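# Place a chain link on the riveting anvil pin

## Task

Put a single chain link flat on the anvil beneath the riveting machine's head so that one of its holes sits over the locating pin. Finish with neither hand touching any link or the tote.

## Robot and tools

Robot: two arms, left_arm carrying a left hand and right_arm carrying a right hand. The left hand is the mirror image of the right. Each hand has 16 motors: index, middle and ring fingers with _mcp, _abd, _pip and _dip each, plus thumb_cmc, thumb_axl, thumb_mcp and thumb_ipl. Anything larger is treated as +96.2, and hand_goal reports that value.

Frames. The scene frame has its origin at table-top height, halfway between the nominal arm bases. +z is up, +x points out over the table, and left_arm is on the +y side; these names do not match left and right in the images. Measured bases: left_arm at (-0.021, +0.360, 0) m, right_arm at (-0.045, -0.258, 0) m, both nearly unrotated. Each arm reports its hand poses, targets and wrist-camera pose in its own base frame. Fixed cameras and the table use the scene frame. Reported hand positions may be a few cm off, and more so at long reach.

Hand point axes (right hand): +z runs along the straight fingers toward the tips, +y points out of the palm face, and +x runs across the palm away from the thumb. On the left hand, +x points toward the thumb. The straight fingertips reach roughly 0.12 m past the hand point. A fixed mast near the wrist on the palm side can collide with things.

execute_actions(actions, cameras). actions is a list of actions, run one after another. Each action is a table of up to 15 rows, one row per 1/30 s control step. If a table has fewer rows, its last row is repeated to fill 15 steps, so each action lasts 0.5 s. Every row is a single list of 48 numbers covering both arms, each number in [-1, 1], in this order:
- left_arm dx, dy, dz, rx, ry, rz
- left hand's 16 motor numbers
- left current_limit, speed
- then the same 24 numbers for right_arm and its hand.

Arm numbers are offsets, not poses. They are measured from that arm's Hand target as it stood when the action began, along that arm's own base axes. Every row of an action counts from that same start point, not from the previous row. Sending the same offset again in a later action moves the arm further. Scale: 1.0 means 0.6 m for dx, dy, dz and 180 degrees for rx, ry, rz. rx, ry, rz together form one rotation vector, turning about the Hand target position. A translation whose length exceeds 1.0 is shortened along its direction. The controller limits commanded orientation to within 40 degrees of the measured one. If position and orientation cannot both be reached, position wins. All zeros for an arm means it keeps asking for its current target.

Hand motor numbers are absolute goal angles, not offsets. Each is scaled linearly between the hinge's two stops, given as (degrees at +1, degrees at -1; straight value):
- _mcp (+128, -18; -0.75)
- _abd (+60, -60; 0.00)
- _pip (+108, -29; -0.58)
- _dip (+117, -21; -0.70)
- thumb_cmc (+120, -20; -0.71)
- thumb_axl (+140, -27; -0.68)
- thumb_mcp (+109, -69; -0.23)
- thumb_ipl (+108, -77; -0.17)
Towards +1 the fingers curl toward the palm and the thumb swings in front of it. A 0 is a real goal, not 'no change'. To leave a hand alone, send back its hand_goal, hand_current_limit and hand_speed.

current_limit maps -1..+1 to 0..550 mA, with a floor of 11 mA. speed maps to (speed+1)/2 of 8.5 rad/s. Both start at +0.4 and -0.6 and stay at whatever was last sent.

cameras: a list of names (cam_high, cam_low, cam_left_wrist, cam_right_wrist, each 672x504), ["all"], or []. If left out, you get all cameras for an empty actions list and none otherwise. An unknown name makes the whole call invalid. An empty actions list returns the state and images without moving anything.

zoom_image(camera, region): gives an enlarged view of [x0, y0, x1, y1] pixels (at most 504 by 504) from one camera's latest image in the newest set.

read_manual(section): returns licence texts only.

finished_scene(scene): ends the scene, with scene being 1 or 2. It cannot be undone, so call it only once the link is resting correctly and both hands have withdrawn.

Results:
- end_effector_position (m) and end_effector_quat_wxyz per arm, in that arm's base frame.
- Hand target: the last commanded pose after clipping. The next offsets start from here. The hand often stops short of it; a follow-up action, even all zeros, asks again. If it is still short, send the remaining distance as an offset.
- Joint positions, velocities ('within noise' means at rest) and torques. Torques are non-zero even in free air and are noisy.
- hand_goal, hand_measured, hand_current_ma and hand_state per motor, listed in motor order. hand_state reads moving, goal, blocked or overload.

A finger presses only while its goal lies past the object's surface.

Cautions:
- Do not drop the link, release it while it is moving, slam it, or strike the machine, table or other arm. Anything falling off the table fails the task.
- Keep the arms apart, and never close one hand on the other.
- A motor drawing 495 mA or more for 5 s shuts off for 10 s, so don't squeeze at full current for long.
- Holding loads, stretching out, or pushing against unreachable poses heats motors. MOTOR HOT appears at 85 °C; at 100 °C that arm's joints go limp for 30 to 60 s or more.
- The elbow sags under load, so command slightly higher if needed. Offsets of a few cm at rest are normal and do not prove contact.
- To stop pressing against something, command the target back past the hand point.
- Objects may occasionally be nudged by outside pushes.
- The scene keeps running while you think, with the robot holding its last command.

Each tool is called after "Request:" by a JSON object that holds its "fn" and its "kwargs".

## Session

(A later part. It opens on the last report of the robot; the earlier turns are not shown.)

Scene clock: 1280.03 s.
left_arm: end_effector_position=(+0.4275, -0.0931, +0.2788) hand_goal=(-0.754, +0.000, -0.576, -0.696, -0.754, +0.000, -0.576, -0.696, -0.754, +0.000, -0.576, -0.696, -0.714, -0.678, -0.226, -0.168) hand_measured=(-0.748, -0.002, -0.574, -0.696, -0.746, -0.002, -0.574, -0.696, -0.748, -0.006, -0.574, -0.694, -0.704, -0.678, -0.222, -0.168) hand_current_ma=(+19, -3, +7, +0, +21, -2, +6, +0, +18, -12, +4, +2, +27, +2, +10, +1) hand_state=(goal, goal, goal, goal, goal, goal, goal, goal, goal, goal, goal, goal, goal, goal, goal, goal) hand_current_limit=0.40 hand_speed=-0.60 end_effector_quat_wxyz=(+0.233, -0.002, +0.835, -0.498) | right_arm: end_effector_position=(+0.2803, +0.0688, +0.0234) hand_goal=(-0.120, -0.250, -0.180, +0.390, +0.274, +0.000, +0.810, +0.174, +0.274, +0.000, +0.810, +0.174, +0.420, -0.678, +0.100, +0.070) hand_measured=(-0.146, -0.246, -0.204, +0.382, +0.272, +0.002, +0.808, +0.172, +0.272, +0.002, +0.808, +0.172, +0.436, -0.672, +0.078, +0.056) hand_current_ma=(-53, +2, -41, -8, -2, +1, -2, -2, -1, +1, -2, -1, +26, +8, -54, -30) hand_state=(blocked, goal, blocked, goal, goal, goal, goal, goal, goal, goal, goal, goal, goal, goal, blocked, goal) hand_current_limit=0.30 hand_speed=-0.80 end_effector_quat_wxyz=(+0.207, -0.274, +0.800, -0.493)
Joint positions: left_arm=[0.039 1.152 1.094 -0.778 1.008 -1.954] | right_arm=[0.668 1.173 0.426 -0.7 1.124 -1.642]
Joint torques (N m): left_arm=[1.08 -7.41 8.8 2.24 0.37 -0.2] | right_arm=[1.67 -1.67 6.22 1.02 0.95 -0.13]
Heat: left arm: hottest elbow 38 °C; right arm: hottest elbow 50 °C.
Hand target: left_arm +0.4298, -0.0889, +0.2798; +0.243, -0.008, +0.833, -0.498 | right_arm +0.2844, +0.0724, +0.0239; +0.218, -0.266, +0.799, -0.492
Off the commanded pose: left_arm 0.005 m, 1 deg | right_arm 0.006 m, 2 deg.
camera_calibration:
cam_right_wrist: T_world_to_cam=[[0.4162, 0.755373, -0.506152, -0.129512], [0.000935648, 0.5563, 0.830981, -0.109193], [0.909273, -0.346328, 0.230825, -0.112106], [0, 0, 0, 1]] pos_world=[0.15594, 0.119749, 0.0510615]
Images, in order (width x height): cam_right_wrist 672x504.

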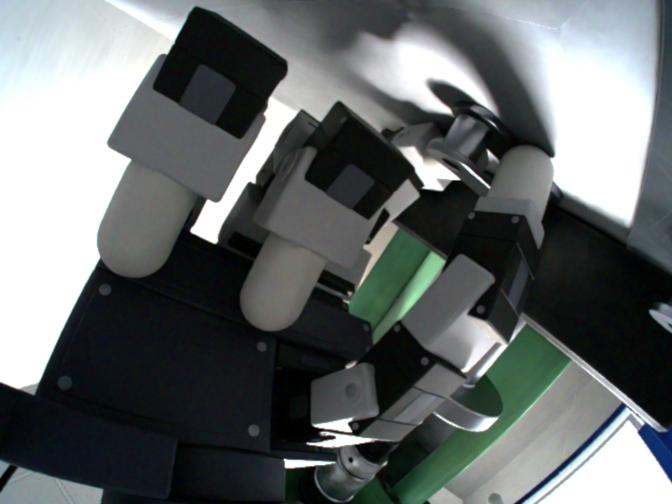

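Request:
{"fn": "execute_actions", "kwargs": {"actions": [[[0,0,0,0,0,0,-0.754,0,-0.576,-0.696,-0.754,0,-0.576,-0.696,-0.754,0,-0.576,-0.696,-0.714,-0.678,-0.226,-0.168,0.4,-0.6,0,0,0,0,0,0,-0.02,-0.25,-0.15,0.40,0.274,0,0.81,0.174,0.274,0,0.81,0.174,0.42,-0.678,0.18,0.12,0.75,-0.7]],[[0,0,0,0,0,0,-0.754,0,-0.576,-0.696,-0.754,0,-0.576,-0.696,-0.754,0,-0.576,-0.696,-0.714,-0.678,-0.226,-0.168,0.4,-0.6,0,0,0.045,0,0,0,-0.02,-0.25,-0.15,0.40,0.274,0,0.81,0.174,0.274,0,0.81,0.174,0.42,-0.678,0.18,0.12,0.75,-0.8]],[[0,0,0,0,0,0,-0.754,0,-0.576,-0.696,-0.754,0,-0.576,-0.696,-0.754,0,-0.576,-0.696,-0.714,-0.678,-0.226,-0.168,0.4,-0.6,0.002,0.04,0.01,0,0,-0.0694,-0.02,-0.25,-0.15,0.40,0.274,0,0.81,0.174,0.274,0,0.81,0.174,0.42,-0.678,0.18,0.12,0.75,-0.8]],[[0,0,0,0,0,0,-0.754,0,-0.576,-0.696,-0.754,0,-0.576,-0.696,-0.754,0,-0.576,-0.696,-0.714,-0.678,-0.226,-0.168,0.4,-0.6,0.002,0.04,0,0,0,-0.0694,-0.02,-0.25,-0.15,0.40,0.274,0,0.81,0.174,0.274,0,0.81,0.174,0.42,-0.678,0.18,0.12,0.75,-0.8]]], "cameras": ["cam_right_wrist"]}}

Request:
{"fn": "zoom_image", "kwargs": {"camera": "cam_right_wrist", "region": [400, 40, 640, 220]}}

Scene clock: 1299.20 s.
left_arm: end_effector_position=(+0.4275, -0.0931, +0.2788) hand_goal=(-0.754, +0.000, -0.576, -0.696, -0.754, +0.000, -0.576, -0.696, -0.754, +0.000, -0.576, -0.696, -0.714, -0.678, -0.226, -0.168) hand_measured=(-0.748, -0.002, -0.574, -0.696, -0.746, -0.002, -0.574, -0.696, -0.748, -0.006, -0.574, -0.694, -0.704, -0.678, -0.222, -0.168) hand_current_ma=(+19, -3, +7, +0, +21, -2, +6, +0, +18, -12, +4, +2, +27, +2, +10, +1) hand_state=(goal, goal, goal, goal, goal, goal, goal, goal, goal, goal, goal, goal, goal, goal, goal, goal) hand_current_limit=0.40 hand_speed=-0.60 end_effector_quat_wxyz=(+0.233, -0.002, +0.835, -0.498) | right_arm: end_effector_position=(+0.2686, +0.1035, +0.0478) hand_goal=(-0.020, -0.250, -0.150, +0.400, +0.274, +0.000, +0.810, +0.174, +0.274, +0.000, +0.810, +0.174, +0.420, -0.678, +0.180, +0.120) hand_measured=(-0.142, -0.236, -0.200, +0.382, +0.270, +0.002, +0.808, +0.172, +0.270, +0.002, +0.808, +0.172, +0.458, -0.658, +0.086, +0.068) hand_current_ma=(-435, +18, -114, -26, -4, +1, -2, -2, -4, +1, -2, -1, +83, +43, -407, -190) hand_state=(blocked, goal, blocked, goal, goal, goal, goal, goal, goal, goal, goal, goal, blocked, blocked, blocked, blocked) hand_current_limit=0.75 hand_speed=-0.80 end_effector_quat_wxyz=(+0.077, -0.112, +0.834, -0.535)
Joint positions: left_arm=[0.039 1.152 1.094 -0.778 1.008 -1.954] | right_arm=[0.793 1.547 0.785 -1.634 0.912 -0.621]
Joint torques (N m): left_arm=[1.08 -7.41 8.84 2.18 0.39 -0.21] | right_arm=[2.2 -5.6 8.39 -1.07 0.6 0.26]
Motor temperatures (°C): left_arm=[27 36 38 28 29 27] | right_arm=[26 27 47 23 26 25]
Heat: left arm: hottest elbow 38 °C; right arm: hottest elbow 47 °C.
Hand target: left_arm +0.4298, -0.0889, +0.2798; +0.243, -0.008, +0.833, -0.498 | right_arm +0.2868, +0.1205, +0.0570; +0.107, -0.087, +0.838, -0.528
Off the commanded pose: left_arm 0.005 m, 1 deg | right_arm 0.027 m, 5 deg.
camera_calibration:
cam_right_wrist: T_world_to_cam=[[0.667568, 0.499048, -0.552543, -0.177283], [0.269219, 0.530113, 0.804053, -0.216753], [0.694171, -0.685515, 0.219534, -0.0015754], [0, 0, 0, 1]] pos_world=[0.177796, 0.202296, 0.0766698]
Images, in order (width x height): cam_right_wrist 672x504.

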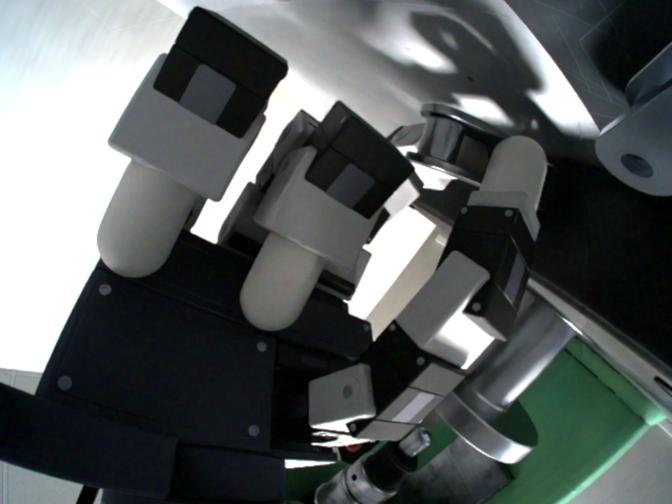

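Scaled by 2.100 from the camera's 672x504 image, which has a finer 960x720 frame.

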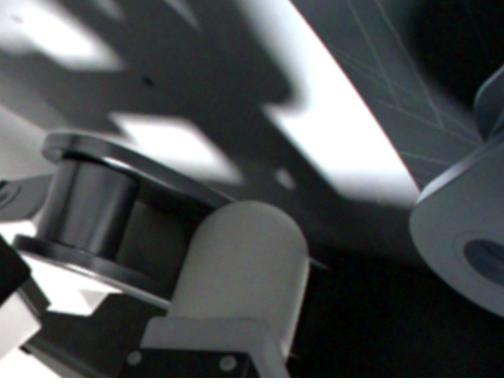

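Request:
{"fn": "execute_actions", "kwargs": {"actions": [[[0,0,0,0,0,0,-0.754,0,-0.576,-0.696,-0.754,0,-0.576,-0.696,-0.754,0,-0.576,-0.696,-0.714,-0.678,-0.226,-0.168,0.4,-0.6,-0.025,-0.05,0,0,0,0,-0.02,-0.25,-0.15,0.40,0.274,0,0.81,0.174,0.274,0,0.81,0.174,0.42,-0.678,0.18,0.12,0.75,-0.8]],[[0,0,0,0,0,0,-0.754,0,-0.576,-0.696,-0.754,0,-0.576,-0.696,-0.754,0,-0.576,-0.696,-0.714,-0.678,-0.226,-0.168,0.4,-0.6,0,0,-0.02,0,0,0,-0.06,-0.25,-0.15,0.40,0.274,0,0.81,0.174,0.274,0,0.81,0.174,0.42,-0.678,0.15,0.10,0.5,-0.8]]], "cameras": ["cam_right_wrist","cam_left_wrist"]}}

Request:
{"fn": "zoom_image", "kwargs": {"camera": "cam_left_wrist", "region": [80, 80, 330, 330]}}

Scene clock: 1315.07 s.
left_arm: end_effector_position=(+0.4275, -0.0931, +0.2788) hand_goal=(-0.754, +0.000, -0.576, -0.696, -0.754, +0.000, -0.576, -0.696, -0.754, +0.000, -0.576, -0.696, -0.714, -0.678, -0.226, -0.168) hand_measured=(-0.748, -0.002, -0.574, -0.696, -0.746, -0.002, -0.574, -0.696, -0.748, -0.006, -0.574, -0.694, -0.704, -0.678, -0.222, -0.168) hand_current_ma=(+19, -3, +7, +0, +21, -2, +6, +0, +18, -12, +4, +2, +27, +2, +10, +1) hand_state=(goal, goal, goal, goal, goal, goal, goal, goal, goal, goal, goal, goal, goal, goal, goal, goal) hand_current_limit=0.40 hand_speed=-0.60 end_effector_quat_wxyz=(+0.233, -0.002, +0.835, -0.498) | right_arm: end_effector_position=(+0.2672, +0.0936, +0.0455) hand_goal=(-0.060, -0.250, -0.150, +0.400, +0.274, +0.000, +0.810, +0.174, +0.274, +0.000, +0.810, +0.174, +0.420, -0.678, +0.150, +0.100) hand_measured=(-0.142, -0.246, -0.200, +0.382, +0.270, +0.002, +0.808, +0.172, +0.270, +0.002, +0.808, +0.172, +0.458, -0.658, +0.086, +0.068) hand_current_ma=(-249, +4, -114, -27, -4, +1, -2, -2, -3, +1, -2, -1, +80, +42, -239, -98) hand_state=(blocked, goal, blocked, goal, goal, goal, goal, goal, goal, goal, goal, goal, blocked, goal, blocked, blocked) hand_current_limit=0.50 hand_speed=-0.80 end_effector_quat_wxyz=(+0.101, -0.097, +0.839, -0.525)
Joint positions: left_arm=[0.039 1.152 1.094 -0.778 1.008 -1.954] | right_arm=[0.781 1.498 0.73 -1.571 0.933 -0.618]
Joint torques (N m): left_arm=[0.85 -7.18 8.76 2.21 0.37 -0.2] | right_arm=[0.09 -4.89 4.78 -0.42 0.8 -0.09]
Heat: left arm: hottest elbow 38 °C; right arm: hottest elbow 46 °C.
Hand target: left_arm +0.4298, -0.0889, +0.2798; +0.243, -0.008, +0.833, -0.498 | right_arm +0.2718, +0.0905, +0.0451; +0.107, -0.087, +0.838, -0.528
Off the commanded pose: left_arm 0.005 m, 1 deg | right_arm 0.006 m, 1 deg.
camera_calibration:
cam_left_wrist: T_world_to_cam=[[0.525766, -0.157553, 0.835911, -0.501142], [-0.813465, 0.194169, 0.548246, 0.1742], [-0.248686, -0.968233, -0.0260762, 0.15026], [0, 0, 0, 1]] pos_world=[0.442557, 0.0327061, 0.327323]
cam_right_wrist: T_world_to_cam=[[0.694786, 0.516905, -0.500082, -0.183973], [0.223862, 0.50535, 0.833371, -0.196258], [0.68349, -0.690964, 0.235395, -0.00426896], [0, 0, 0, 1]] pos_world=[0.174674, 0.191326, 0.0725597]
Images, in order (width x height): cam_left_wrist 672x504, cam_right_wrist 672x504.

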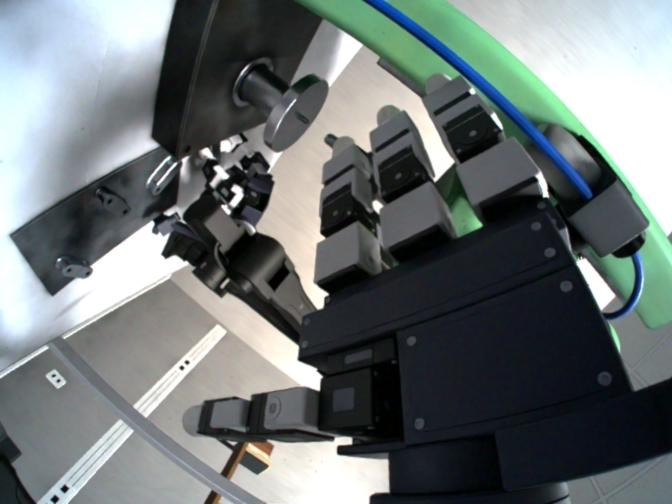

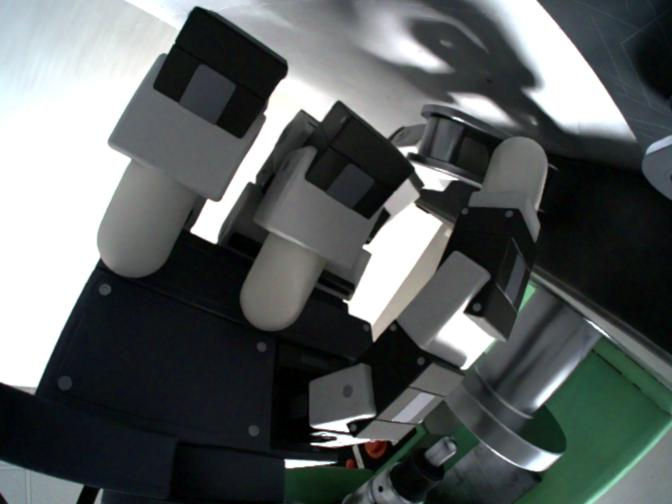

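Scaled by 2.016 from the camera's 672x504 image, which has a finer 960x720 frame.

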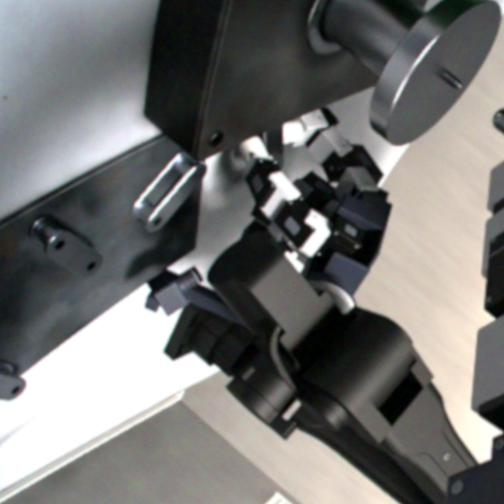

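Request:
{"fn": "execute_actions", "kwargs": {"actions": [[[0,0,0,0,0,0,-0.754,0,-0.576,-0.696,-0.754,0,-0.576,-0.696,-0.754,0,-0.576,-0.696,-0.714,-0.678,-0.226,-0.168,0.4,-0.6,-0.01,-0.01,-0.015,0,0,0,-0.06,-0.25,-0.15,0.40,0.274,0,0.81,0.174,0.274,0,0.81,0.174,0.42,-0.678,0.15,0.10,0.5,-0.8]],[[0,0,0,0,0,0,-0.754,0,-0.576,-0.696,-0.754,0,-0.576,-0.696,-0.754,0,-0.576,-0.696,-0.714,-0.678,-0.226,-0.168,0.4,-0.6,0,0,-0.015,0,0,0,-0.10,-0.25,-0.17,0.39,0.274,0,0.81,0.174,0.274,0,0.81,0.174,0.42,-0.678,0.12,0.08,0.4,-0.8]]], "cameras": ["cam_right_wrist"]}}

Request:
{"fn": "zoom_image", "kwargs": {"camera": "cam_right_wrist", "region": [400, 40, 672, 240]}}

Scene clock: 1321.90 s.
left_arm: end_effector_position=(+0.4275, -0.0931, +0.2788) hand_goal=(-0.754, +0.000, -0.576, -0.696, -0.754, +0.000, -0.576, -0.696, -0.754, +0.000, -0.576, -0.696, -0.714, -0.678, -0.226, -0.168) hand_measured=(-0.748, -0.002, -0.574, -0.696, -0.746, -0.002, -0.574, -0.696, -0.748, -0.006, -0.574, -0.694, -0.704, -0.678, -0.222, -0.168) hand_current_ma=(+19, -3, +7, +0, +21, -2, +6, +0, +18, -12, +4, +2, +27, +2, +10, +1) hand_state=(goal, goal, goal, goal, goal, goal, goal, goal, goal, goal, goal, goal, goal, goal, goal, goal) hand_current_limit=0.40 hand_speed=-0.60 end_effector_quat_wxyz=(+0.233, -0.002, +0.835, -0.498) | right_arm: end_effector_position=(+0.2622, +0.0882, +0.0285) hand_goal=(-0.100, -0.250, -0.170, +0.390, +0.274, +0.000, +0.810, +0.174, +0.274, +0.000, +0.810, +0.174, +0.420, -0.678, +0.120, +0.080) hand_measured=(-0.144, -0.248, -0.204, +0.380, +0.270, +0.002, +0.808, +0.172, +0.270, +0.002, +0.808, +0.172, +0.454, -0.660, +0.084, +0.060) hand_current_ma=(-104, +1, -69, -13, -4, +1, -2, -2, -3, +1, -2, -1, +69, +38, -106, -47) hand_state=(blocked, goal, blocked, goal, goal, goal, goal, goal, goal, goal, goal, goal, blocked, goal, blocked, goal) hand_current_limit=0.40 hand_speed=-0.80 end_effector_quat_wxyz=(+0.103, -0.096, +0.840, -0.525)
Joint positions: left_arm=[0.039 1.152 1.094 -0.778 1.008 -1.954] | right_arm=[0.781 1.519 0.692 -1.508 0.935 -0.617]
Joint torques (N m): left_arm=[1.26 -7.53 8.88 2.24 0.35 -0.19] | right_arm=[0.03 -4.54 4.27 -0.39 0.76 -0.1]
Heat: left arm: hottest elbow 38 °C; right arm: hottest elbow 45 °C.
Hand target: left_arm +0.4298, -0.0889, +0.2798; +0.243, -0.008, +0.833, -0.498 | right_arm +0.2658, +0.0844, +0.0270; +0.107, -0.087, +0.838, -0.528
Off the commanded pose: left_arm 0.005 m, 1 deg | right_arm 0.005 m, 1 deg.
camera_calibration:
cam_right_wrist: T_world_to_cam=[[0.696693, 0.518052, -0.496227, -0.186929], [0.22014, 0.503963, 0.835201, -0.177211], [0.682757, -0.691118, 0.237063, -0.000470204], [0, 0, 0, 1]] pos_world=[0.169565, 0.185822, 0.0553586]
Images, in order (width x height): cam_right_wrist 672x504.

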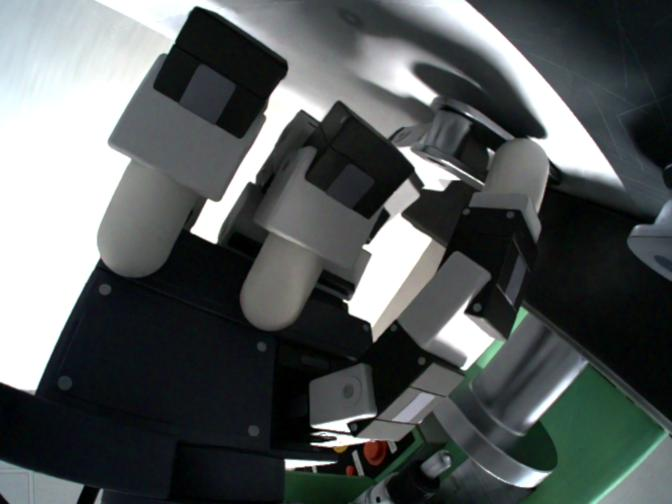

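Scaled by 1.853 from the camera's 672x504 image, which has a finer 960x720 frame.

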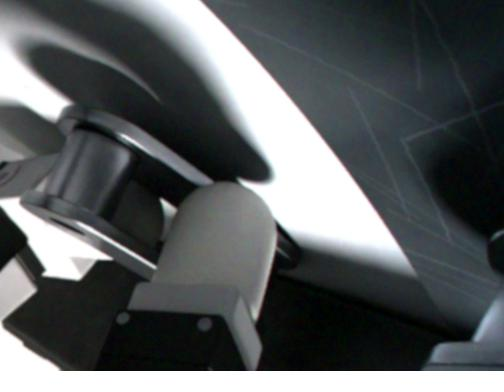

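Request:
{"fn": "execute_actions", "kwargs": {"actions": [[[0,0,0,0,0,0,-0.754,0,-0.576,-0.696,-0.754,0,-0.576,-0.696,-0.754,0,-0.576,-0.696,-0.714,-0.678,-0.226,-0.168,0.4,-0.6,0,0,-0.012,0,0,0,-0.12,-0.25,-0.18,0.39,0.274,0,0.81,0.174,0.274,0,0.81,0.174,0.42,-0.678,0.10,0.07,0.3,-0.8]],[[0,0,0,0,0,0,-0.754,0,-0.576,-0.696,-0.754,0,-0.576,-0.696,-0.754,0,-0.576,-0.696,-0.714,-0.678,-0.226,-0.168,0.4,-0.6,0,0,0,0,0,0,-0.20,-0.26,-0.17,0.41,0.274,0,0.81,0.174,0.274,0,0.81,0.174,0.42,-0.678,0.04,0.049,0.3,-0.85]],[[0,0,0,0,0,0,-0.754,0,-0.576,-0.696,-0.754,0,-0.576,-0.696,-0.754,0,-0.576,-0.696,-0.714,-0.678,-0.226,-0.168,0.4,-0.6,0,0,0,0,0,0,-0.34,-0.28,-0.172,0.454,0.274,0,0.81,0.174,0.274,0,0.81,0.174,0.42,-0.678,-0.09,0.049,0.4,-0.8]],[[0,0,0,0,0,0,-0.754,0,-0.576,-0.696,-0.754,0,-0.576,-0.696,-0.754,0,-0.576,-0.696,-0.714,-0.678,-0.226,-0.168,0.4,-0.6,0,0,0.09,0,0,0,-0.34,-0.28,-0.172,0.454,0.274,0,0.81,0.174,0.274,0,0.81,0.174,0.42,-0.678,-0.09,0.049,0.4,-0.8]]], "cameras": ["cam_right_wrist"]}}

Request:
{"fn": "zoom_image", "kwargs": {"camera": "cam_right_wrist", "region": [400, 40, 672, 240]}}

Scene clock: 1332.03 s.
left_arm: end_effector_position=(+0.4275, -0.0931, +0.2788) hand_goal=(-0.754, +0.000, -0.576, -0.696, -0.754, +0.000, -0.576, -0.696, -0.754, +0.000, -0.576, -0.696, -0.714, -0.678, -0.226, -0.168) hand_measured=(-0.748, -0.002, -0.574, -0.696, -0.746, -0.002, -0.574, -0.696, -0.748, -0.006, -0.574, -0.694, -0.704, -0.678, -0.222, -0.168) hand_current_ma=(+19, -3, +7, +0, +21, -2, +6, +0, +18, -12, +4, +2, +27, +2, +10, +1) hand_state=(goal, goal, goal, goal, goal, goal, goal, goal, goal, goal, goal, goal, goal, goal, goal, goal) hand_current_limit=0.40 hand_speed=-0.60 end_effector_quat_wxyz=(+0.233, -0.002, +0.835, -0.498) | right_arm: end_effector_position=(+0.2608, +0.0840, +0.0694) hand_goal=(-0.340, -0.280, -0.172, +0.454, +0.274, +0.000, +0.810, +0.174, +0.274, +0.000, +0.810, +0.174, +0.420, -0.678, -0.090, +0.048) hand_measured=(-0.330, -0.276, -0.174, +0.450, +0.270, +0.002, +0.808, +0.172, +0.270, +0.002, +0.808, +0.172, +0.420, -0.678, -0.088, +0.050) hand_current_ma=(+14, +4, -1, -3, -4, +1, -2, -2, -3, +1, -2, -1, +0, +0, +3, +2) hand_state=(goal, goal, goal, goal, goal, goal, goal, goal, goal, goal, goal, goal, goal, goal, goal, goal) hand_current_limit=0.40 hand_speed=-0.80 end_effector_quat_wxyz=(+0.110, -0.089, +0.841, -0.523)
Joint positions: left_arm=[0.039 1.152 1.094 -0.778 1.008 -1.954] | right_arm=[0.778 1.408 0.718 -1.636 0.939 -0.606]
Joint torques (N m): left_arm=[1.38 -7.3 8.79 2.25 0.35 -0.22] | right_arm=[0.32 -3.6 6.97 -1.43 0.64 -0.21]
Heat: left arm: hottest elbow 38 °C; right arm: hottest elbow 44 °C.
Hand target: left_arm +0.4298, -0.0889, +0.2798; +0.243, -0.008, +0.833, -0.498 | right_arm +0.2657, +0.0844, +0.0738; +0.107, -0.087, +0.838, -0.528
Off the commanded pose: left_arm 0.005 m, 1 deg | right_arm 0.007 m, 1 deg.
camera_calibration:
cam_right_wrist: T_world_to_cam=[[0.70824, 0.518182, -0.479463, -0.167638], [0.207113, 0.49676, 0.842813, -0.20536], [0.674908, -0.696217, 0.244503, -0.0100187], [0, 0, 0, 1]] pos_world=[0.168023, 0.181906, 0.0951532]
Images, in order (width x height): cam_right_wrist 672x504.

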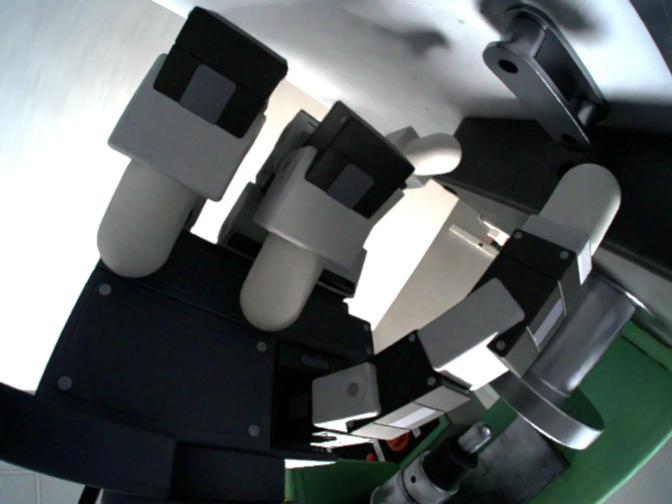

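Scaled by 1.853 from the camera's 672x504 image, which has a finer 960x720 frame.

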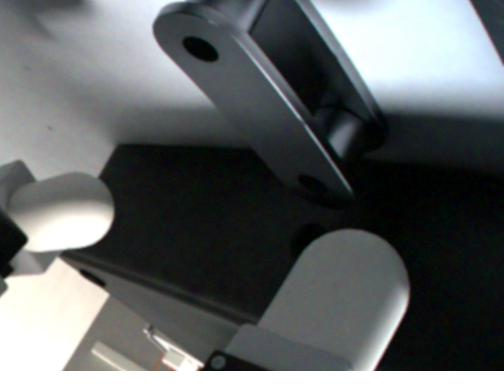

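Request:
{"fn": "execute_actions", "kwargs": {"actions": [[[0,0,0,0,0,0,-0.754,0,-0.576,-0.696,-0.754,0,-0.576,-0.696,-0.754,0,-0.576,-0.696,-0.714,-0.678,-0.226,-0.168,0.4,-0.6,-0.02,-0.02,0.15,0,0,0,-0.34,-0.28,-0.172,0.454,0.274,0,0.81,0.174,0.274,0,0.81,0.174,0.42,-0.678,-0.09,0.049,0.4,-0.8]],[[0,0,0,0,0,0,-0.754,0,-0.576,-0.696,-0.754,0,-0.576,-0.696,-0.754,0,-0.576,-0.696,-0.714,-0.678,-0.226,-0.168,0.4,-0.6,0.03,-0.13,0.1,0,0,-0.111,-0.34,-0.28,-0.172,0.454,0.274,0,0.81,0.174,0.274,0,0.81,0.174,0.42,-0.678,-0.09,0.049,0.4,-0.8]],[[0,0,0,0,0,0,-0.754,0,-0.576,-0.696,-0.754,0,-0.576,-0.696,-0.754,0,-0.576,-0.696,-0.714,-0.678,-0.226,-0.168,0.4,-0.6,-0.033,-0.153,0,0,0,-0.111,-0.34,-0.28,-0.172,0.454,0.274,0,0.81,0.174,0.274,0,0.81,0.174,0.42,-0.678,-0.09,0.049,0.4,-0.8]],[[0,0,0,0,0,0,-0.754,0,-0.576,-0.696,-0.754,0,-0.576,-0.696,-0.754,0,-0.576,-0.696,-0.714,-0.678,-0.226,-0.168,0.4,-0.6,-0.083,-0.135,0,0,0,-0.111,-0.34,-0.28,-0.172,0.454,0.274,0,0.81,0.174,0.274,0,0.81,0.174,0.42,-0.678,-0.09,0.049,0.4,-0.8]],[[0,0,0,0,0,0,-0.754,0,-0.576,-0.696,-0.754,0,-0.576,-0.696,-0.754,0,-0.576,-0.696,-0.714,-0.678,-0.226,-0.168,0.4,-0.6,-0.12,-0.1,0,0,0,-0.111,-0.34,-0.28,-0.172,0.454,0.274,0,0.81,0.174,0.274,0,0.81,0.174,0.42,-0.678,-0.09,0.049,0.4,-0.8]]], "cameras": ["cam_right_wrist","cam_left_wrist"]}}

Request:
{"fn": "zoom_image", "kwargs": {"camera": "cam_left_wrist", "region": [80, 80, 330, 330]}}

Scene clock: 1350.33 s.
left_arm: end_effector_position=(+0.4275, -0.0931, +0.2788) hand_goal=(-0.754, +0.000, -0.576, -0.696, -0.754, +0.000, -0.576, -0.696, -0.754, +0.000, -0.576, -0.696, -0.714, -0.678, -0.226, -0.168) hand_measured=(-0.748, -0.002, -0.574, -0.696, -0.746, -0.002, -0.574, -0.696, -0.748, -0.006, -0.574, -0.694, -0.704, -0.678, -0.222, -0.168) hand_current_ma=(+19, -3, +7, +0, +21, -2, +6, +0, +18, -12, +4, +2, +27, +2, +10, +1) hand_state=(goal, goal, goal, goal, goal, goal, goal, goal, goal, goal, goal, goal, goal, goal, goal, goal) hand_current_limit=0.40 hand_speed=-0.60 end_effector_quat_wxyz=(+0.233, -0.002, +0.835, -0.498) | right_arm: end_effector_position=(+0.1225, -0.2363, +0.2156) hand_goal=(-0.340, -0.280, -0.172, +0.454, +0.274, +0.000, +0.810, +0.174, +0.274, +0.000, +0.810, +0.174, +0.420, -0.678, -0.090, +0.048) hand_measured=(-0.338, -0.278, -0.170, +0.450, +0.270, +0.002, +0.808, +0.172, +0.270, +0.002, +0.808, +0.172, +0.424, -0.678, -0.088, +0.048) hand_current_ma=(+1, +1, +1, -3, -4, +1, -2, -2, -3, +1, -2, -1, +3, +0, +1, +0) hand_state=(goal, goal, goal, goal, goal, goal, goal, goal, goal, goal, goal, goal, goal, goal, goal, goal) hand_current_limit=0.40 hand_speed=-0.80 end_effector_quat_wxyz=(-0.149, +0.434, +0.775, -0.435)
Joint positions: left_arm=[0.039 1.152 1.094 -0.778 1.008 -1.954] | right_arm=[-0.705 0.944 0.882 -1.697 0.943 -1.158]
Joint torques (N m): left_arm=[1.03 -7.53 8.88 2.24 0.39 -0.21] | right_arm=[2.2 -0.38 9.99 -0.2 0.68 -0.21]
Heat: left arm: hottest elbow 38 °C; right arm: hottest elbow 43 °C.
Hand target: left_arm +0.4298, -0.0889, +0.2798; +0.243, -0.008, +0.833, -0.498 | right_arm +0.1302, -0.2383, +0.2238; -0.257, +0.472, +0.698, -0.473
Off the commanded pose: left_arm 0.005 m, 1 deg | right_arm 0.011 m, 16 deg.
joint sent to its limit (right arm) — joint 4 (wrist pitch), lower limit. The joint targets are off in orientation, not in position.
camera_calibration:
cam_left_wrist: T_world_to_cam=[[0.525766, -0.157553, 0.835911, -0.501142], [-0.813465, 0.194169, 0.548246, 0.1742], [-0.248686, -0.968233, -0.0260762, 0.15026], [0, 0, 0, 1]] pos_world=[0.442557, 0.0327061, 0.327323]
cam_right_wrist: T_world_to_cam=[[0.816965, -0.441561, -0.370935, -0.0971319], [0.384296, -0.0627396, 0.921076, -0.311618], [-0.429983, -0.895035, 0.118434, -0.059965], [0, 0, 0, 1]] pos_world=[0.173323, -0.116111, 0.258096]
Images, in order (width x height): cam_left_wrist 672x504, cam_right_wrist 672x504.

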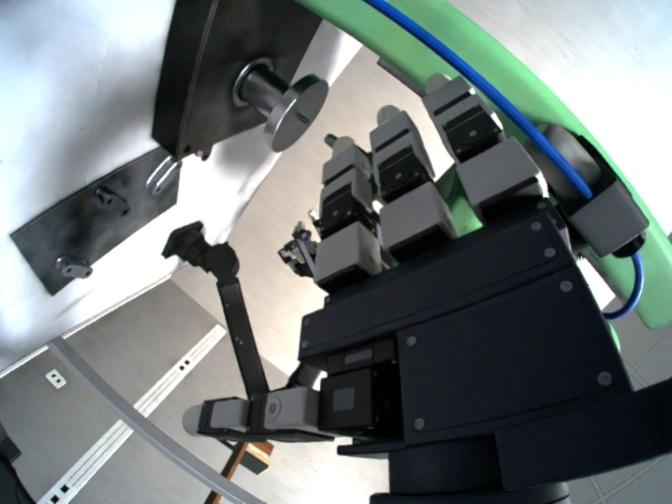

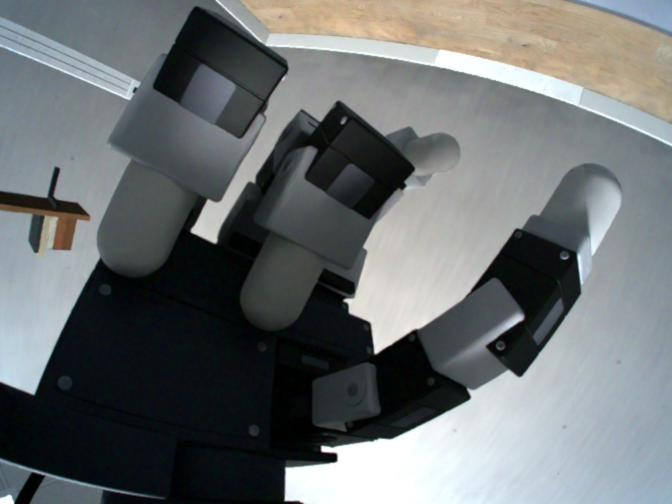

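Scaled by 2.016 from the camera's 672x504 image, which has a finer 960x720 frame.

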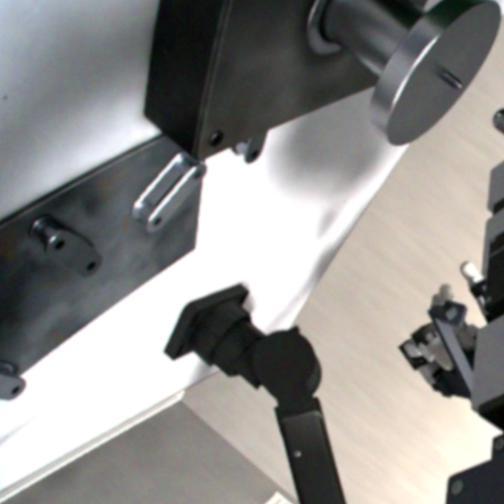

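Request:
{"fn": "execute_actions", "kwargs": {"actions": [[[-0.15,-0.05,0,0,0,0,-0.301,-0.28,-0.172,0.454,0.274,0,0.81,0.174,0.274,0,0.81,0.174,0.473,-0.678,-0.056,0.049,0.4,-0.6,0,0,0,0,0,0,-0.34,-0.28,-0.172,0.454,0.274,0,0.81,0.174,0.274,0,0.81,0.174,0.42,-0.678,-0.09,0.049,0.4,-0.8]],[[-0.15,-0.1,0,0,0,0,-0.301,-0.28,-0.172,0.454,0.274,0,0.81,0.174,0.274,0,0.81,0.174,0.473,-0.678,-0.056,0.049,0.4,-0.6,0,0,0,0,0,0,-0.34,-0.28,-0.172,0.454,0.274,0,0.81,0.174,0.274,0,0.81,0.174,0.42,-0.678,-0.09,0.049,0.4,-0.8]],[[0,-0.25,0,0.0118,-0.0759,0.0181,-0.301,-0.28,-0.172,0.454,0.274,0,0.81,0.174,0.274,0,0.81,0.174,0.473,-0.678,-0.056,0.049,0.4,-0.6,0,0,0,0,0,0,-0.34,-0.28,-0.172,0.454,0.274,0,0.81,0.174,0.274,0,0.81,0.174,0.42,-0.678,-0.09,0.049,0.4,-0.8]],[[0,-0.217,-0.05,0.0118,-0.0759,0.0181,-0.301,-0.28,-0.172,0.454,0.274,0,0.81,0.174,0.274,0,0.81,0.174,0.473,-0.678,-0.056,0.049,0.4,-0.6,0,0,0,0,0,0,-0.34,-0.28,-0.172,0.454,0.274,0,0.81,0.174,0.274,0,0.81,0.174,0.42,-0.678,-0.09,0.049,0.4,-0.8]]], "cameras": ["cam_left_wrist"]}}

Scene clock: 1382.37 s.
left_arm: end_effector_position=(+0.2429, -0.4523, +0.2350) hand_goal=(-0.302, -0.280, -0.172, +0.454, +0.274, +0.000, +0.810, +0.174, +0.274, +0.000, +0.810, +0.174, +0.472, -0.678, -0.056, +0.048) hand_measured=(-0.302, -0.282, -0.172, +0.450, +0.272, +0.000, +0.808, +0.172, +0.272, +0.000, +0.806, +0.172, +0.464, -0.678, -0.056, +0.046) hand_current_ma=(+0, -4, +1, -8, -3, +0, -6, -6, -3, -1, -8, -5, -25, +0, -1, -4) hand_state=(goal, goal, goal, goal, goal, goal, goal, goal, goal, goal, goal, goal, goal, goal, goal, goal) hand_current_limit=0.40 hand_speed=-0.60 end_effector_quat_wxyz=(+0.516, +0.171, +0.735, -0.407) | right_arm: end_effector_position=(+0.1225, -0.2363, +0.2156) hand_goal=(-0.340, -0.280, -0.172, +0.454, +0.274, +0.000, +0.810, +0.174, +0.274, +0.000, +0.810, +0.174, +0.420, -0.678, -0.090, +0.048) hand_measured=(-0.338, -0.278, -0.170, +0.450, +0.270, +0.002, +0.808, +0.172, +0.270, +0.002, +0.808, +0.172, +0.424, -0.678, -0.088, +0.048) hand_current_ma=(+1, +1, +1, -3, -4, +1, -2, -2, -3, +1, -2, -1, +3, +0, +1, +0) hand_state=(goal, goal, goal, goal, goal, goal, goal, goal, goal, goal, goal, goal, goal, goal, goal, goal) hand_current_limit=0.40 hand_speed=-0.80 end_effector_quat_wxyz=(-0.149, +0.434, +0.775, -0.435)
Joint positions: left_arm=[-1.334 1.256 0.75 0.354 -0.432 -2.074] | right_arm=[-0.705 0.944 0.882 -1.697 0.943 -1.158]
Joint torques (N m): left_arm=[1.2 -7 11.12 2.92 -0.23 0.14] | right_arm=[2.2 -0.44 10 -0.2 0.69 -0.21]
Heat: left arm: hottest elbow 38 °C; right arm: hottest elbow 47 °C.
Hand target: left_arm +0.2498, -0.4592, +0.2498; +0.460, +0.072, +0.768, -0.440 | right_arm +0.1302, -0.2383, +0.2238; -0.257, +0.472, +0.698, -0.473
Off the commanded pose: left_arm 0.018 m, 14 deg | right_arm 0.011 m, 16 deg.
joint sent to its limit (left arm) — joint 6 (wrist roll), lower limit. The joint targets are off in orientation, not in position.
joint sent to its limit (right arm) — joint 4 (wrist pitch), lower limit. The joint targets are off in orientation, not in position.
camera_calibration:
cam_left_wrist: T_world_to_cam=[[-0.126723, -0.277666, 0.952283, -0.347223], [-0.987337, 0.127669, -0.0941618, 0.280954], [-0.0954313, -0.952157, -0.290328, -0.21232], [0, 0, 0, 1]] pos_world=[0.213134, -0.334443, 0.295467]
Images, in order (width x height): cam_left_wrist 672x504.

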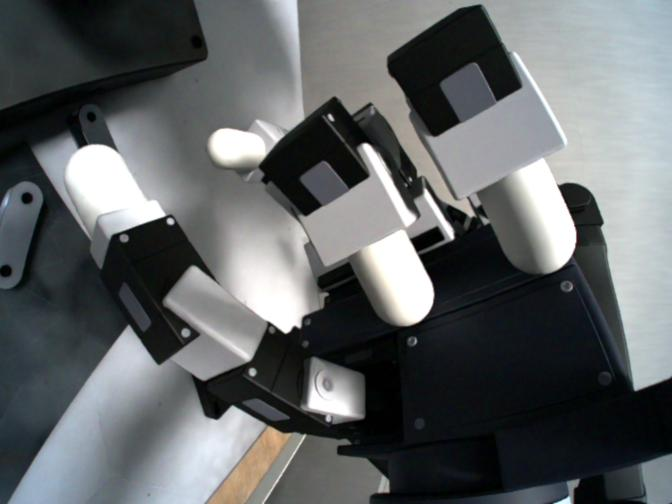

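Request:
{"fn": "execute_actions", "kwargs": {"actions": [[[0.02,-0.02,-0.05,0.0118,-0.0759,0.0181,-0.301,-0.28,-0.172,0.454,0.274,0,0.81,0.174,0.274,0,0.81,0.174,0.473,-0.678,-0.056,0.049,0.4,-0.6,0,0,0,0,0,0,-0.34,-0.28,-0.172,0.454,0.274,0,0.81,0.174,0.274,0,0.81,0.174,0.42,-0.678,-0.09,0.049,0.4,-0.8]],[[0.02,0,-0.05,0.0118,-0.0759,0.0181,-0.301,-0.28,-0.172,0.454,0.274,0,0.81,0.174,0.274,0,0.81,0.174,0.473,-0.678,-0.056,0.049,0.4,-0.6,0,0,0,0,0,0,-0.34,-0.28,-0.172,0.454,0.274,0,0.81,0.174,0.274,0,0.81,0.174,0.42,-0.678,-0.09,0.049,0.4,-0.8]]], "cameras": ["cam_left_wrist"]}}

Scene clock: 1388.50 s.
left_arm: end_effector_position=(+0.2784, -0.4677, +0.1794) hand_goal=(-0.302, -0.280, -0.172, +0.454, +0.274, +0.000, +0.810, +0.174, +0.274, +0.000, +0.810, +0.174, +0.472, -0.678, -0.056, +0.048) hand_measured=(-0.300, -0.284, -0.172, +0.450, +0.274, +0.000, +0.808, +0.172, +0.274, +0.000, +0.806, +0.172, +0.462, -0.678, -0.056, +0.046) hand_current_ma=(+7, -8, +1, -8, +0, +0, -6, -6, +0, -1, -8, -5, -27, +0, -2, -4) hand_state=(goal, goal, goal, goal, goal, goal, goal, goal, goal, goal, goal, goal, goal, goal, goal, goal) hand_current_limit=0.40 hand_speed=-0.60 end_effector_quat_wxyz=(+0.642, +0.144, +0.669, -0.346) | right_arm: end_effector_position=(+0.1225, -0.2363, +0.2156) hand_goal=(-0.340, -0.280, -0.172, +0.454, +0.274, +0.000, +0.810, +0.174, +0.274, +0.000, +0.810, +0.174, +0.420, -0.678, -0.090, +0.048) hand_measured=(-0.338, -0.278, -0.170, +0.450, +0.270, +0.002, +0.808, +0.172, +0.270, +0.002, +0.808, +0.172, +0.424, -0.678, -0.088, +0.048) hand_current_ma=(+1, +1, +1, -3, -4, +1, -2, -2, -3, +1, -2, -1, +3, +0, +1, +0) hand_state=(goal, goal, goal, goal, goal, goal, goal, goal, goal, goal, goal, goal, goal, goal, goal, goal) hand_current_limit=0.40 hand_speed=-0.80 end_effector_quat_wxyz=(-0.149, +0.434, +0.775, -0.435)
Joint positions: left_arm=[-1.341 1.619 0.727 0.97 -0.633 -1.807] | right_arm=[-0.705 0.944 0.882 -1.697 0.943 -1.158]
Joint torques (N m): left_arm=[-0.56 -10.58 6.54 2.91 0.02 0.41] | right_arm=[2.14 -0.44 9.99 -0.18 0.69 -0.21]
Heat: left arm: hottest elbow 39 °C; right arm: hottest elbow 47 °C.
Hand target: left_arm +0.2738, -0.4710, +0.1898; +0.649, +0.147, +0.656, -0.356 | right_arm +0.1302, -0.2383, +0.2238; -0.257, +0.472, +0.698, -0.473
Off the commanded pose: left_arm 0.012 m, 2 deg | right_arm 0.011 m, 16 deg.
joint sent to its limit (right arm) — joint 4 (wrist pitch), lower limit. The joint targets are off in orientation, not in position.
camera_calibration:
cam_left_wrist: T_world_to_cam=[[-0.311311, -0.284623, 0.906684, -0.237843], [-0.938387, -0.0585784, -0.340585, 0.256251], [0.15005, -0.956848, -0.24885, -0.31776], [0, 0, 0, 1]] pos_world=[0.214099, -0.356733, 0.223849]
Images, in order (width x height): cam_left_wrist 672x504.

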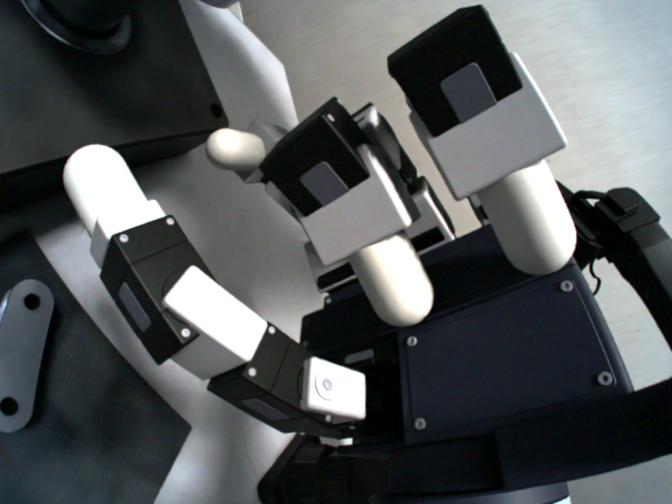

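Request:
{"fn": "zoom_image", "kwargs": {"camera": "cam_left_wrist", "region": [0, 0, 330, 504]}}

Scaled by 1.000.

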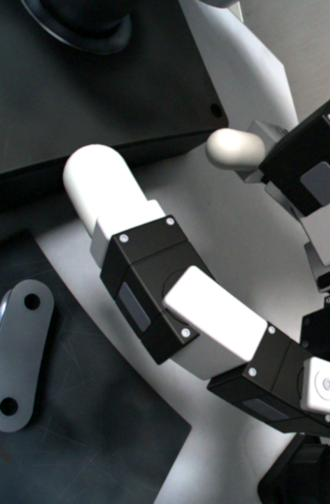

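Request:
{"fn": "execute_actions", "kwargs": {"actions": [[[-0.08,-0.06,-0.07,0,0,0,-0.301,-0.28,-0.172,0.454,0.274,0,0.81,0.174,0.274,0,0.81,0.174,0.473,-0.678,-0.056,0.049,0.4,-0.6,0,0,0,0,0,0,-0.34,-0.28,-0.172,0.454,0.274,0,0.81,0.174,0.274,0,0.81,0.174,0.42,-0.678,-0.09,0.049,0.4,-0.8]]], "cameras": ["cam_left_wrist"]}}

Request:
{"fn": "zoom_image", "kwargs": {"camera": "cam_left_wrist", "region": [0, 0, 330, 350]}}

Scene clock: 1405.43 s.
left_arm: end_effector_position=(+0.2175, -0.4963, +0.1249) hand_goal=(-0.302, -0.280, -0.172, +0.454, +0.274, +0.000, +0.810, +0.174, +0.274, +0.000, +0.810, +0.174, +0.472, -0.678, -0.056, +0.048) hand_measured=(-0.300, -0.282, -0.172, +0.450, +0.274, +0.000, +0.808, +0.172, +0.274, +0.000, +0.808, +0.172, +0.464, -0.678, -0.056, +0.046) hand_current_ma=(+7, -6, +1, -7, +0, +0, -5, -6, +0, -1, -7, -5, -25, +0, -2, -3) hand_state=(goal, goal, goal, goal, goal, goal, goal, goal, goal, goal, goal, goal, goal, goal, goal, goal) hand_current_limit=0.40 hand_speed=-0.60 end_effector_quat_wxyz=(+0.635, +0.166, +0.672, -0.342) | right_arm: end_effector_position=(+0.1225, -0.2363, +0.2156) hand_goal=(-0.340, -0.280, -0.172, +0.454, +0.274, +0.000, +0.810, +0.174, +0.274, +0.000, +0.810, +0.174, +0.420, -0.678, -0.090, +0.048) hand_measured=(-0.338, -0.278, -0.170, +0.450, +0.270, +0.002, +0.808, +0.172, +0.270, +0.002, +0.808, +0.172, +0.424, -0.678, -0.088, +0.048) hand_current_ma=(+1, +1, +1, -3, -4, +1, -2, -2, -3, +1, -2, -1, +3, +0, +1, +0) hand_state=(goal, goal, goal, goal, goal, goal, goal, goal, goal, goal, goal, goal, goal, goal, goal, goal) hand_current_limit=0.40 hand_speed=-0.80 end_effector_quat_wxyz=(-0.149, +0.434, +0.775, -0.435)
Joint positions: left_arm=[-1.487 1.785 0.748 1.093 -0.75 -1.785] | right_arm=[-0.705 0.944 0.882 -1.697 0.943 -1.158]
Joint torques (N m): left_arm=[1.67 -12.1 8.72 2.66 -0.19 0.42] | right_arm=[2.2 -0.5 10 -0.23 0.69 -0.21]
Heat: left arm: hottest elbow 38 °C; right arm: hottest elbow 48 °C.
Hand target: left_arm +0.2259, -0.5070, +0.1478; +0.649, +0.147, +0.656, -0.356 | right_arm +0.1302, -0.2383, +0.2238; -0.257, +0.472, +0.698, -0.473
Off the commanded pose: left_arm 0.027 m, 4 deg | right_arm 0.011 m, 16 deg.
joint sent to its limit (right arm) — joint 4 (wrist pitch), lower limit. The joint targets are off in orientation, not in position.
camera_calibration:
cam_left_wrist: T_world_to_cam=[[-0.322262, -0.30945, 0.894644, -0.223953], [-0.938511, -0.0192246, -0.344713, 0.198891], [0.123871, -0.950721, -0.284227, -0.336403], [0, 0, 0, 1]] pos_world=[0.15616, -0.385304, 0.173304]
Images, in order (width x height): cam_left_wrist 672x504.

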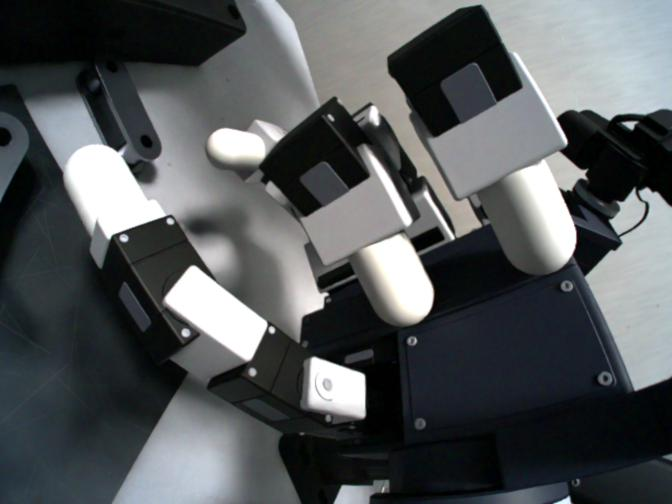

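Scaled by 1.440 from the camera's 672x504 image, which has a finer 960x720 frame.

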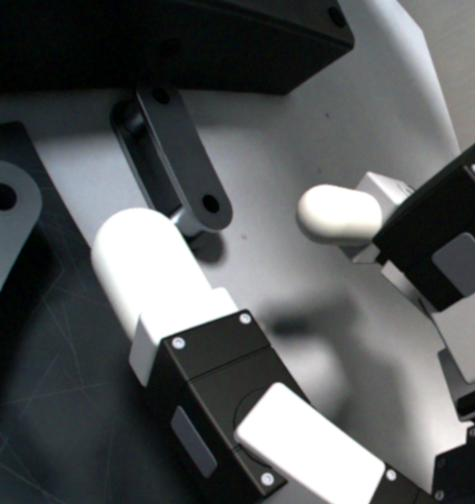

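Request:
{"fn": "execute_actions", "kwargs": {"actions": [[[0.08,-0.015,0,0,0,0.0133,-0.301,-0.28,-0.172,0.454,0.274,0,0.81,0.174,0.274,0,0.81,0.174,0.473,-0.678,-0.056,0.049,0.4,-0.6,0,0,0,0,0,0,-0.34,-0.28,-0.172,0.454,0.274,0,0.81,0.174,0.274,0,0.81,0.174,0.42,-0.678,-0.09,0.049,0.4,-0.8]]], "cameras": ["cam_left_wrist"]}}

Request:
{"fn": "zoom_image", "kwargs": {"camera": "cam_left_wrist", "region": [0, 0, 330, 350]}}

Scene clock: 1424.50 s.
left_arm: end_effector_position=(+0.2766, -0.5021, +0.1432) hand_goal=(-0.302, -0.280, -0.172, +0.454, +0.274, +0.000, +0.810, +0.174, +0.274, +0.000, +0.810, +0.174, +0.472, -0.678, -0.056, +0.048) hand_measured=(-0.300, -0.282, -0.172, +0.452, +0.274, +0.000, +0.808, +0.172, +0.274, +0.000, +0.808, +0.172, +0.464, -0.678, -0.056, +0.046) hand_current_ma=(+6, -6, +1, -7, +1, +0, -5, -6, +1, -1, -6, -5, -26, +0, -2, -3) hand_state=(goal, goal, goal, goal, goal, goal, goal, goal, goal, goal, goal, goal, goal, goal, goal, goal) hand_current_limit=0.40 hand_speed=-0.60 end_effector_quat_wxyz=(+0.655, +0.126, +0.664, -0.337) | right_arm: end_effector_position=(+0.1225, -0.2363, +0.2156) hand_goal=(-0.340, -0.280, -0.172, +0.454, +0.274, +0.000, +0.810, +0.174, +0.274, +0.000, +0.810, +0.174, +0.420, -0.678, -0.090, +0.048) hand_measured=(-0.338, -0.278, -0.170, +0.450, +0.270, +0.002, +0.808, +0.172, +0.270, +0.002, +0.808, +0.172, +0.424, -0.678, -0.088, +0.048) hand_current_ma=(+1, +1, +1, -3, -4, +1, -2, -2, -3, +1, -2, -1, +3, +0, +1, +0) hand_state=(goal, goal, goal, goal, goal, goal, goal, goal, goal, goal, goal, goal, goal, goal, goal, goal) hand_current_limit=0.40 hand_speed=-0.80 end_effector_quat_wxyz=(-0.149, +0.434, +0.775, -0.435)
Joint positions: left_arm=[-1.371 1.804 0.823 1.093 -0.705 -1.785] | right_arm=[-0.705 0.944 0.882 -1.697 0.943 -1.158]
Joint torques (N m): left_arm=[-0.56 -11.11 8.69 1.28 0.1 0.33] | right_arm=[2.26 -0.5 9.99 -0.23 0.69 -0.21]
Heat: left arm: hottest elbow 37 °C; right arm: hottest elbow 48 °C.
Hand target: left_arm +0.2738, -0.5160, +0.1477; +0.657, +0.133, +0.659, -0.342 | right_arm +0.1302, -0.2383, +0.2238; -0.257, +0.472, +0.698, -0.473
Off the commanded pose: left_arm 0.015 m, 1 deg | right_arm 0.011 m, 16 deg.
joint sent to its limit (right arm) — joint 4 (wrist pitch), lower limit. The joint targets are off in orientation, not in position.
camera_calibration:
cam_left_wrist: T_world_to_cam=[[-0.311745, -0.281816, 0.907411, -0.213753], [-0.930004, -0.105191, -0.352176, 0.21619], [0.194701, -0.953685, -0.229297, -0.372946], [0, 0, 0, 1]] pos_world=[0.207034, -0.393171, 0.184583]
Images, in order (width x height): cam_left_wrist 672x504.

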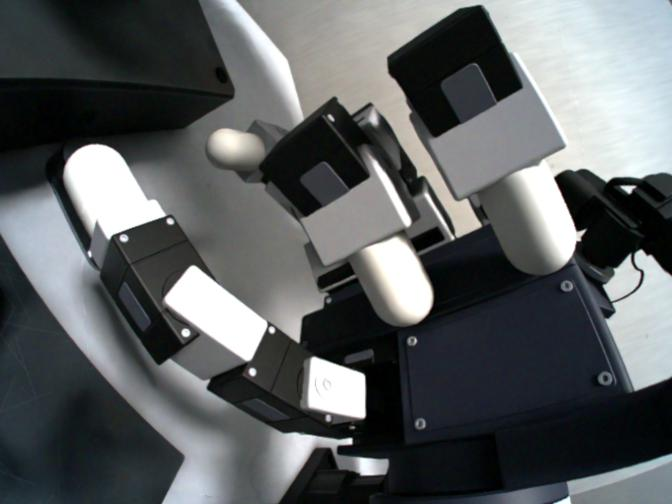

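Scaled by 1.440 from the camera's 672x504 image, which has a finer 960x720 frame.

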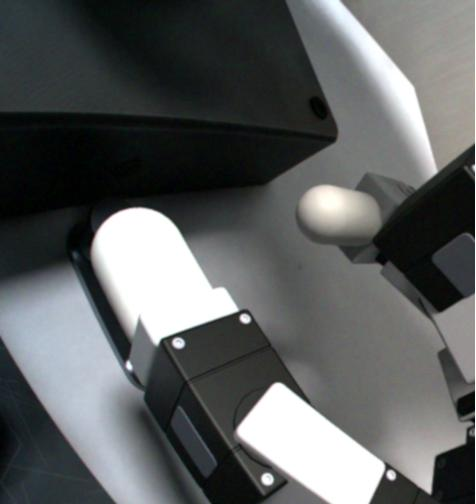

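Request:
{"fn": "execute_actions", "kwargs": {"actions": [[[0.0,0.0,-0.065,0,0,0,-0.301,-0.28,-0.172,0.454,0.274,0,0.81,0.174,0.274,0,0.81,0.174,0.473,-0.678,-0.056,0.049,0.4,-0.6,0,0,0,0,0,0,-0.34,-0.28,-0.172,0.454,0.274,0,0.81,0.174,0.274,0,0.81,0.174,0.42,-0.678,-0.09,0.049,0.4,-0.8]]], "cameras": ["cam_left_wrist"]}}

Request:
{"fn": "zoom_image", "kwargs": {"camera": "cam_left_wrist", "region": [0, 0, 330, 350]}}

Scene clock: 1430.33 s.
left_arm: end_effector_position=(+0.2769, -0.5038, +0.0915) hand_goal=(-0.302, -0.280, -0.172, +0.454, +0.274, +0.000, +0.810, +0.174, +0.274, +0.000, +0.810, +0.174, +0.472, -0.678, -0.056, +0.048) hand_measured=(-0.300, -0.282, -0.172, +0.452, +0.274, +0.000, +0.808, +0.172, +0.274, +0.000, +0.808, +0.172, +0.464, -0.678, -0.056, +0.046) hand_current_ma=(+6, -6, +1, -7, +1, +0, -5, -6, +1, -1, -6, -5, -26, +0, -2, -3) hand_state=(goal, goal, goal, goal, goal, goal, goal, goal, goal, goal, goal, goal, goal, goal, goal, goal) hand_current_limit=0.40 hand_speed=-0.60 end_effector_quat_wxyz=(+0.649, +0.140, +0.675, -0.322) | right_arm: end_effector_position=(+0.1225, -0.2363, +0.2156) hand_goal=(-0.340, -0.280, -0.172, +0.454, +0.274, +0.000, +0.810, +0.174, +0.274, +0.000, +0.810, +0.174, +0.420, -0.678, -0.090, +0.048) hand_measured=(-0.338, -0.278, -0.170, +0.450, +0.270, +0.002, +0.808, +0.172, +0.270, +0.002, +0.808, +0.172, +0.424, -0.678, -0.088, +0.048) hand_current_ma=(+1, +1, +1, -3, -4, +1, -2, -2, -3, +1, -2, -1, +3, +0, +1, +0) hand_state=(goal, goal, goal, goal, goal, goal, goal, goal, goal, goal, goal, goal, goal, goal, goal, goal) hand_current_limit=0.40 hand_speed=-0.80 end_effector_quat_wxyz=(-0.149, +0.434, +0.775, -0.435)
Joint positions: left_arm=[-1.371 1.925 0.826 1.164 -0.704 -1.785] | right_arm=[-0.705 0.944 0.882 -1.697 0.943 -1.158]
Joint torques (N m): left_arm=[-0.5 -13.33 7.04 2.82 0.04 0.33] | right_arm=[2.2 -0.44 9.99 -0.18 0.69 -0.22]
Heat: left arm: hottest elbow 38 °C; right arm: hottest elbow 48 °C.
Hand target: left_arm +0.2738, -0.5161, +0.1088; +0.657, +0.133, +0.659, -0.342 | right_arm +0.1302, -0.2383, +0.2238; -0.257, +0.472, +0.698, -0.473
Off the commanded pose: left_arm 0.021 m, 3 deg | right_arm 0.011 m, 16 deg.
joint sent to its limit (right arm) — joint 4 (wrist pitch), lower limit. The joint targets are off in orientation, not in position.
camera_calibration:
cam_left_wrist: T_world_to_cam=[[-0.303838, -0.323516, 0.896114, -0.18957], [-0.933389, -0.087451, -0.348049, 0.207568], [0.190965, -0.942173, -0.275395, -0.375466], [0, 0, 0, 1]] pos_world=[0.207843, -0.39693, 0.138718]
Images, in order (width x height): cam_left_wrist 672x504.

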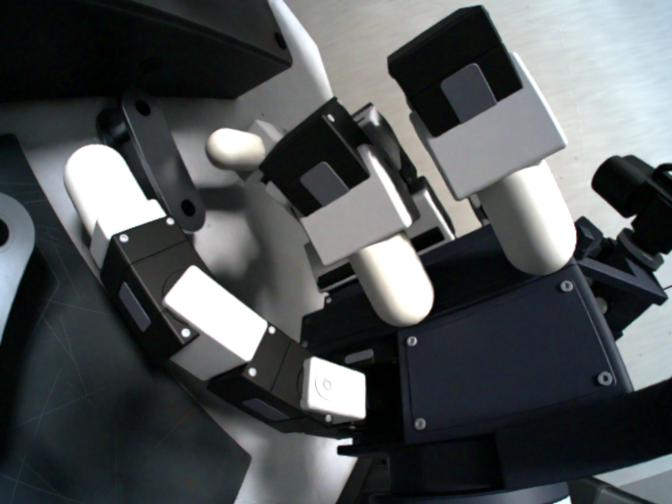

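Scaled by 1.440 from the camera's 672x504 image, which has a finer 960x720 frame.

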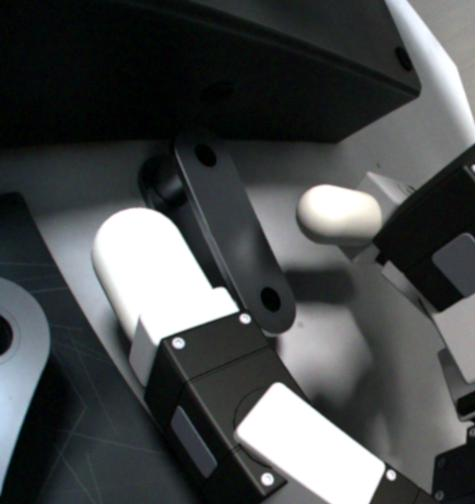

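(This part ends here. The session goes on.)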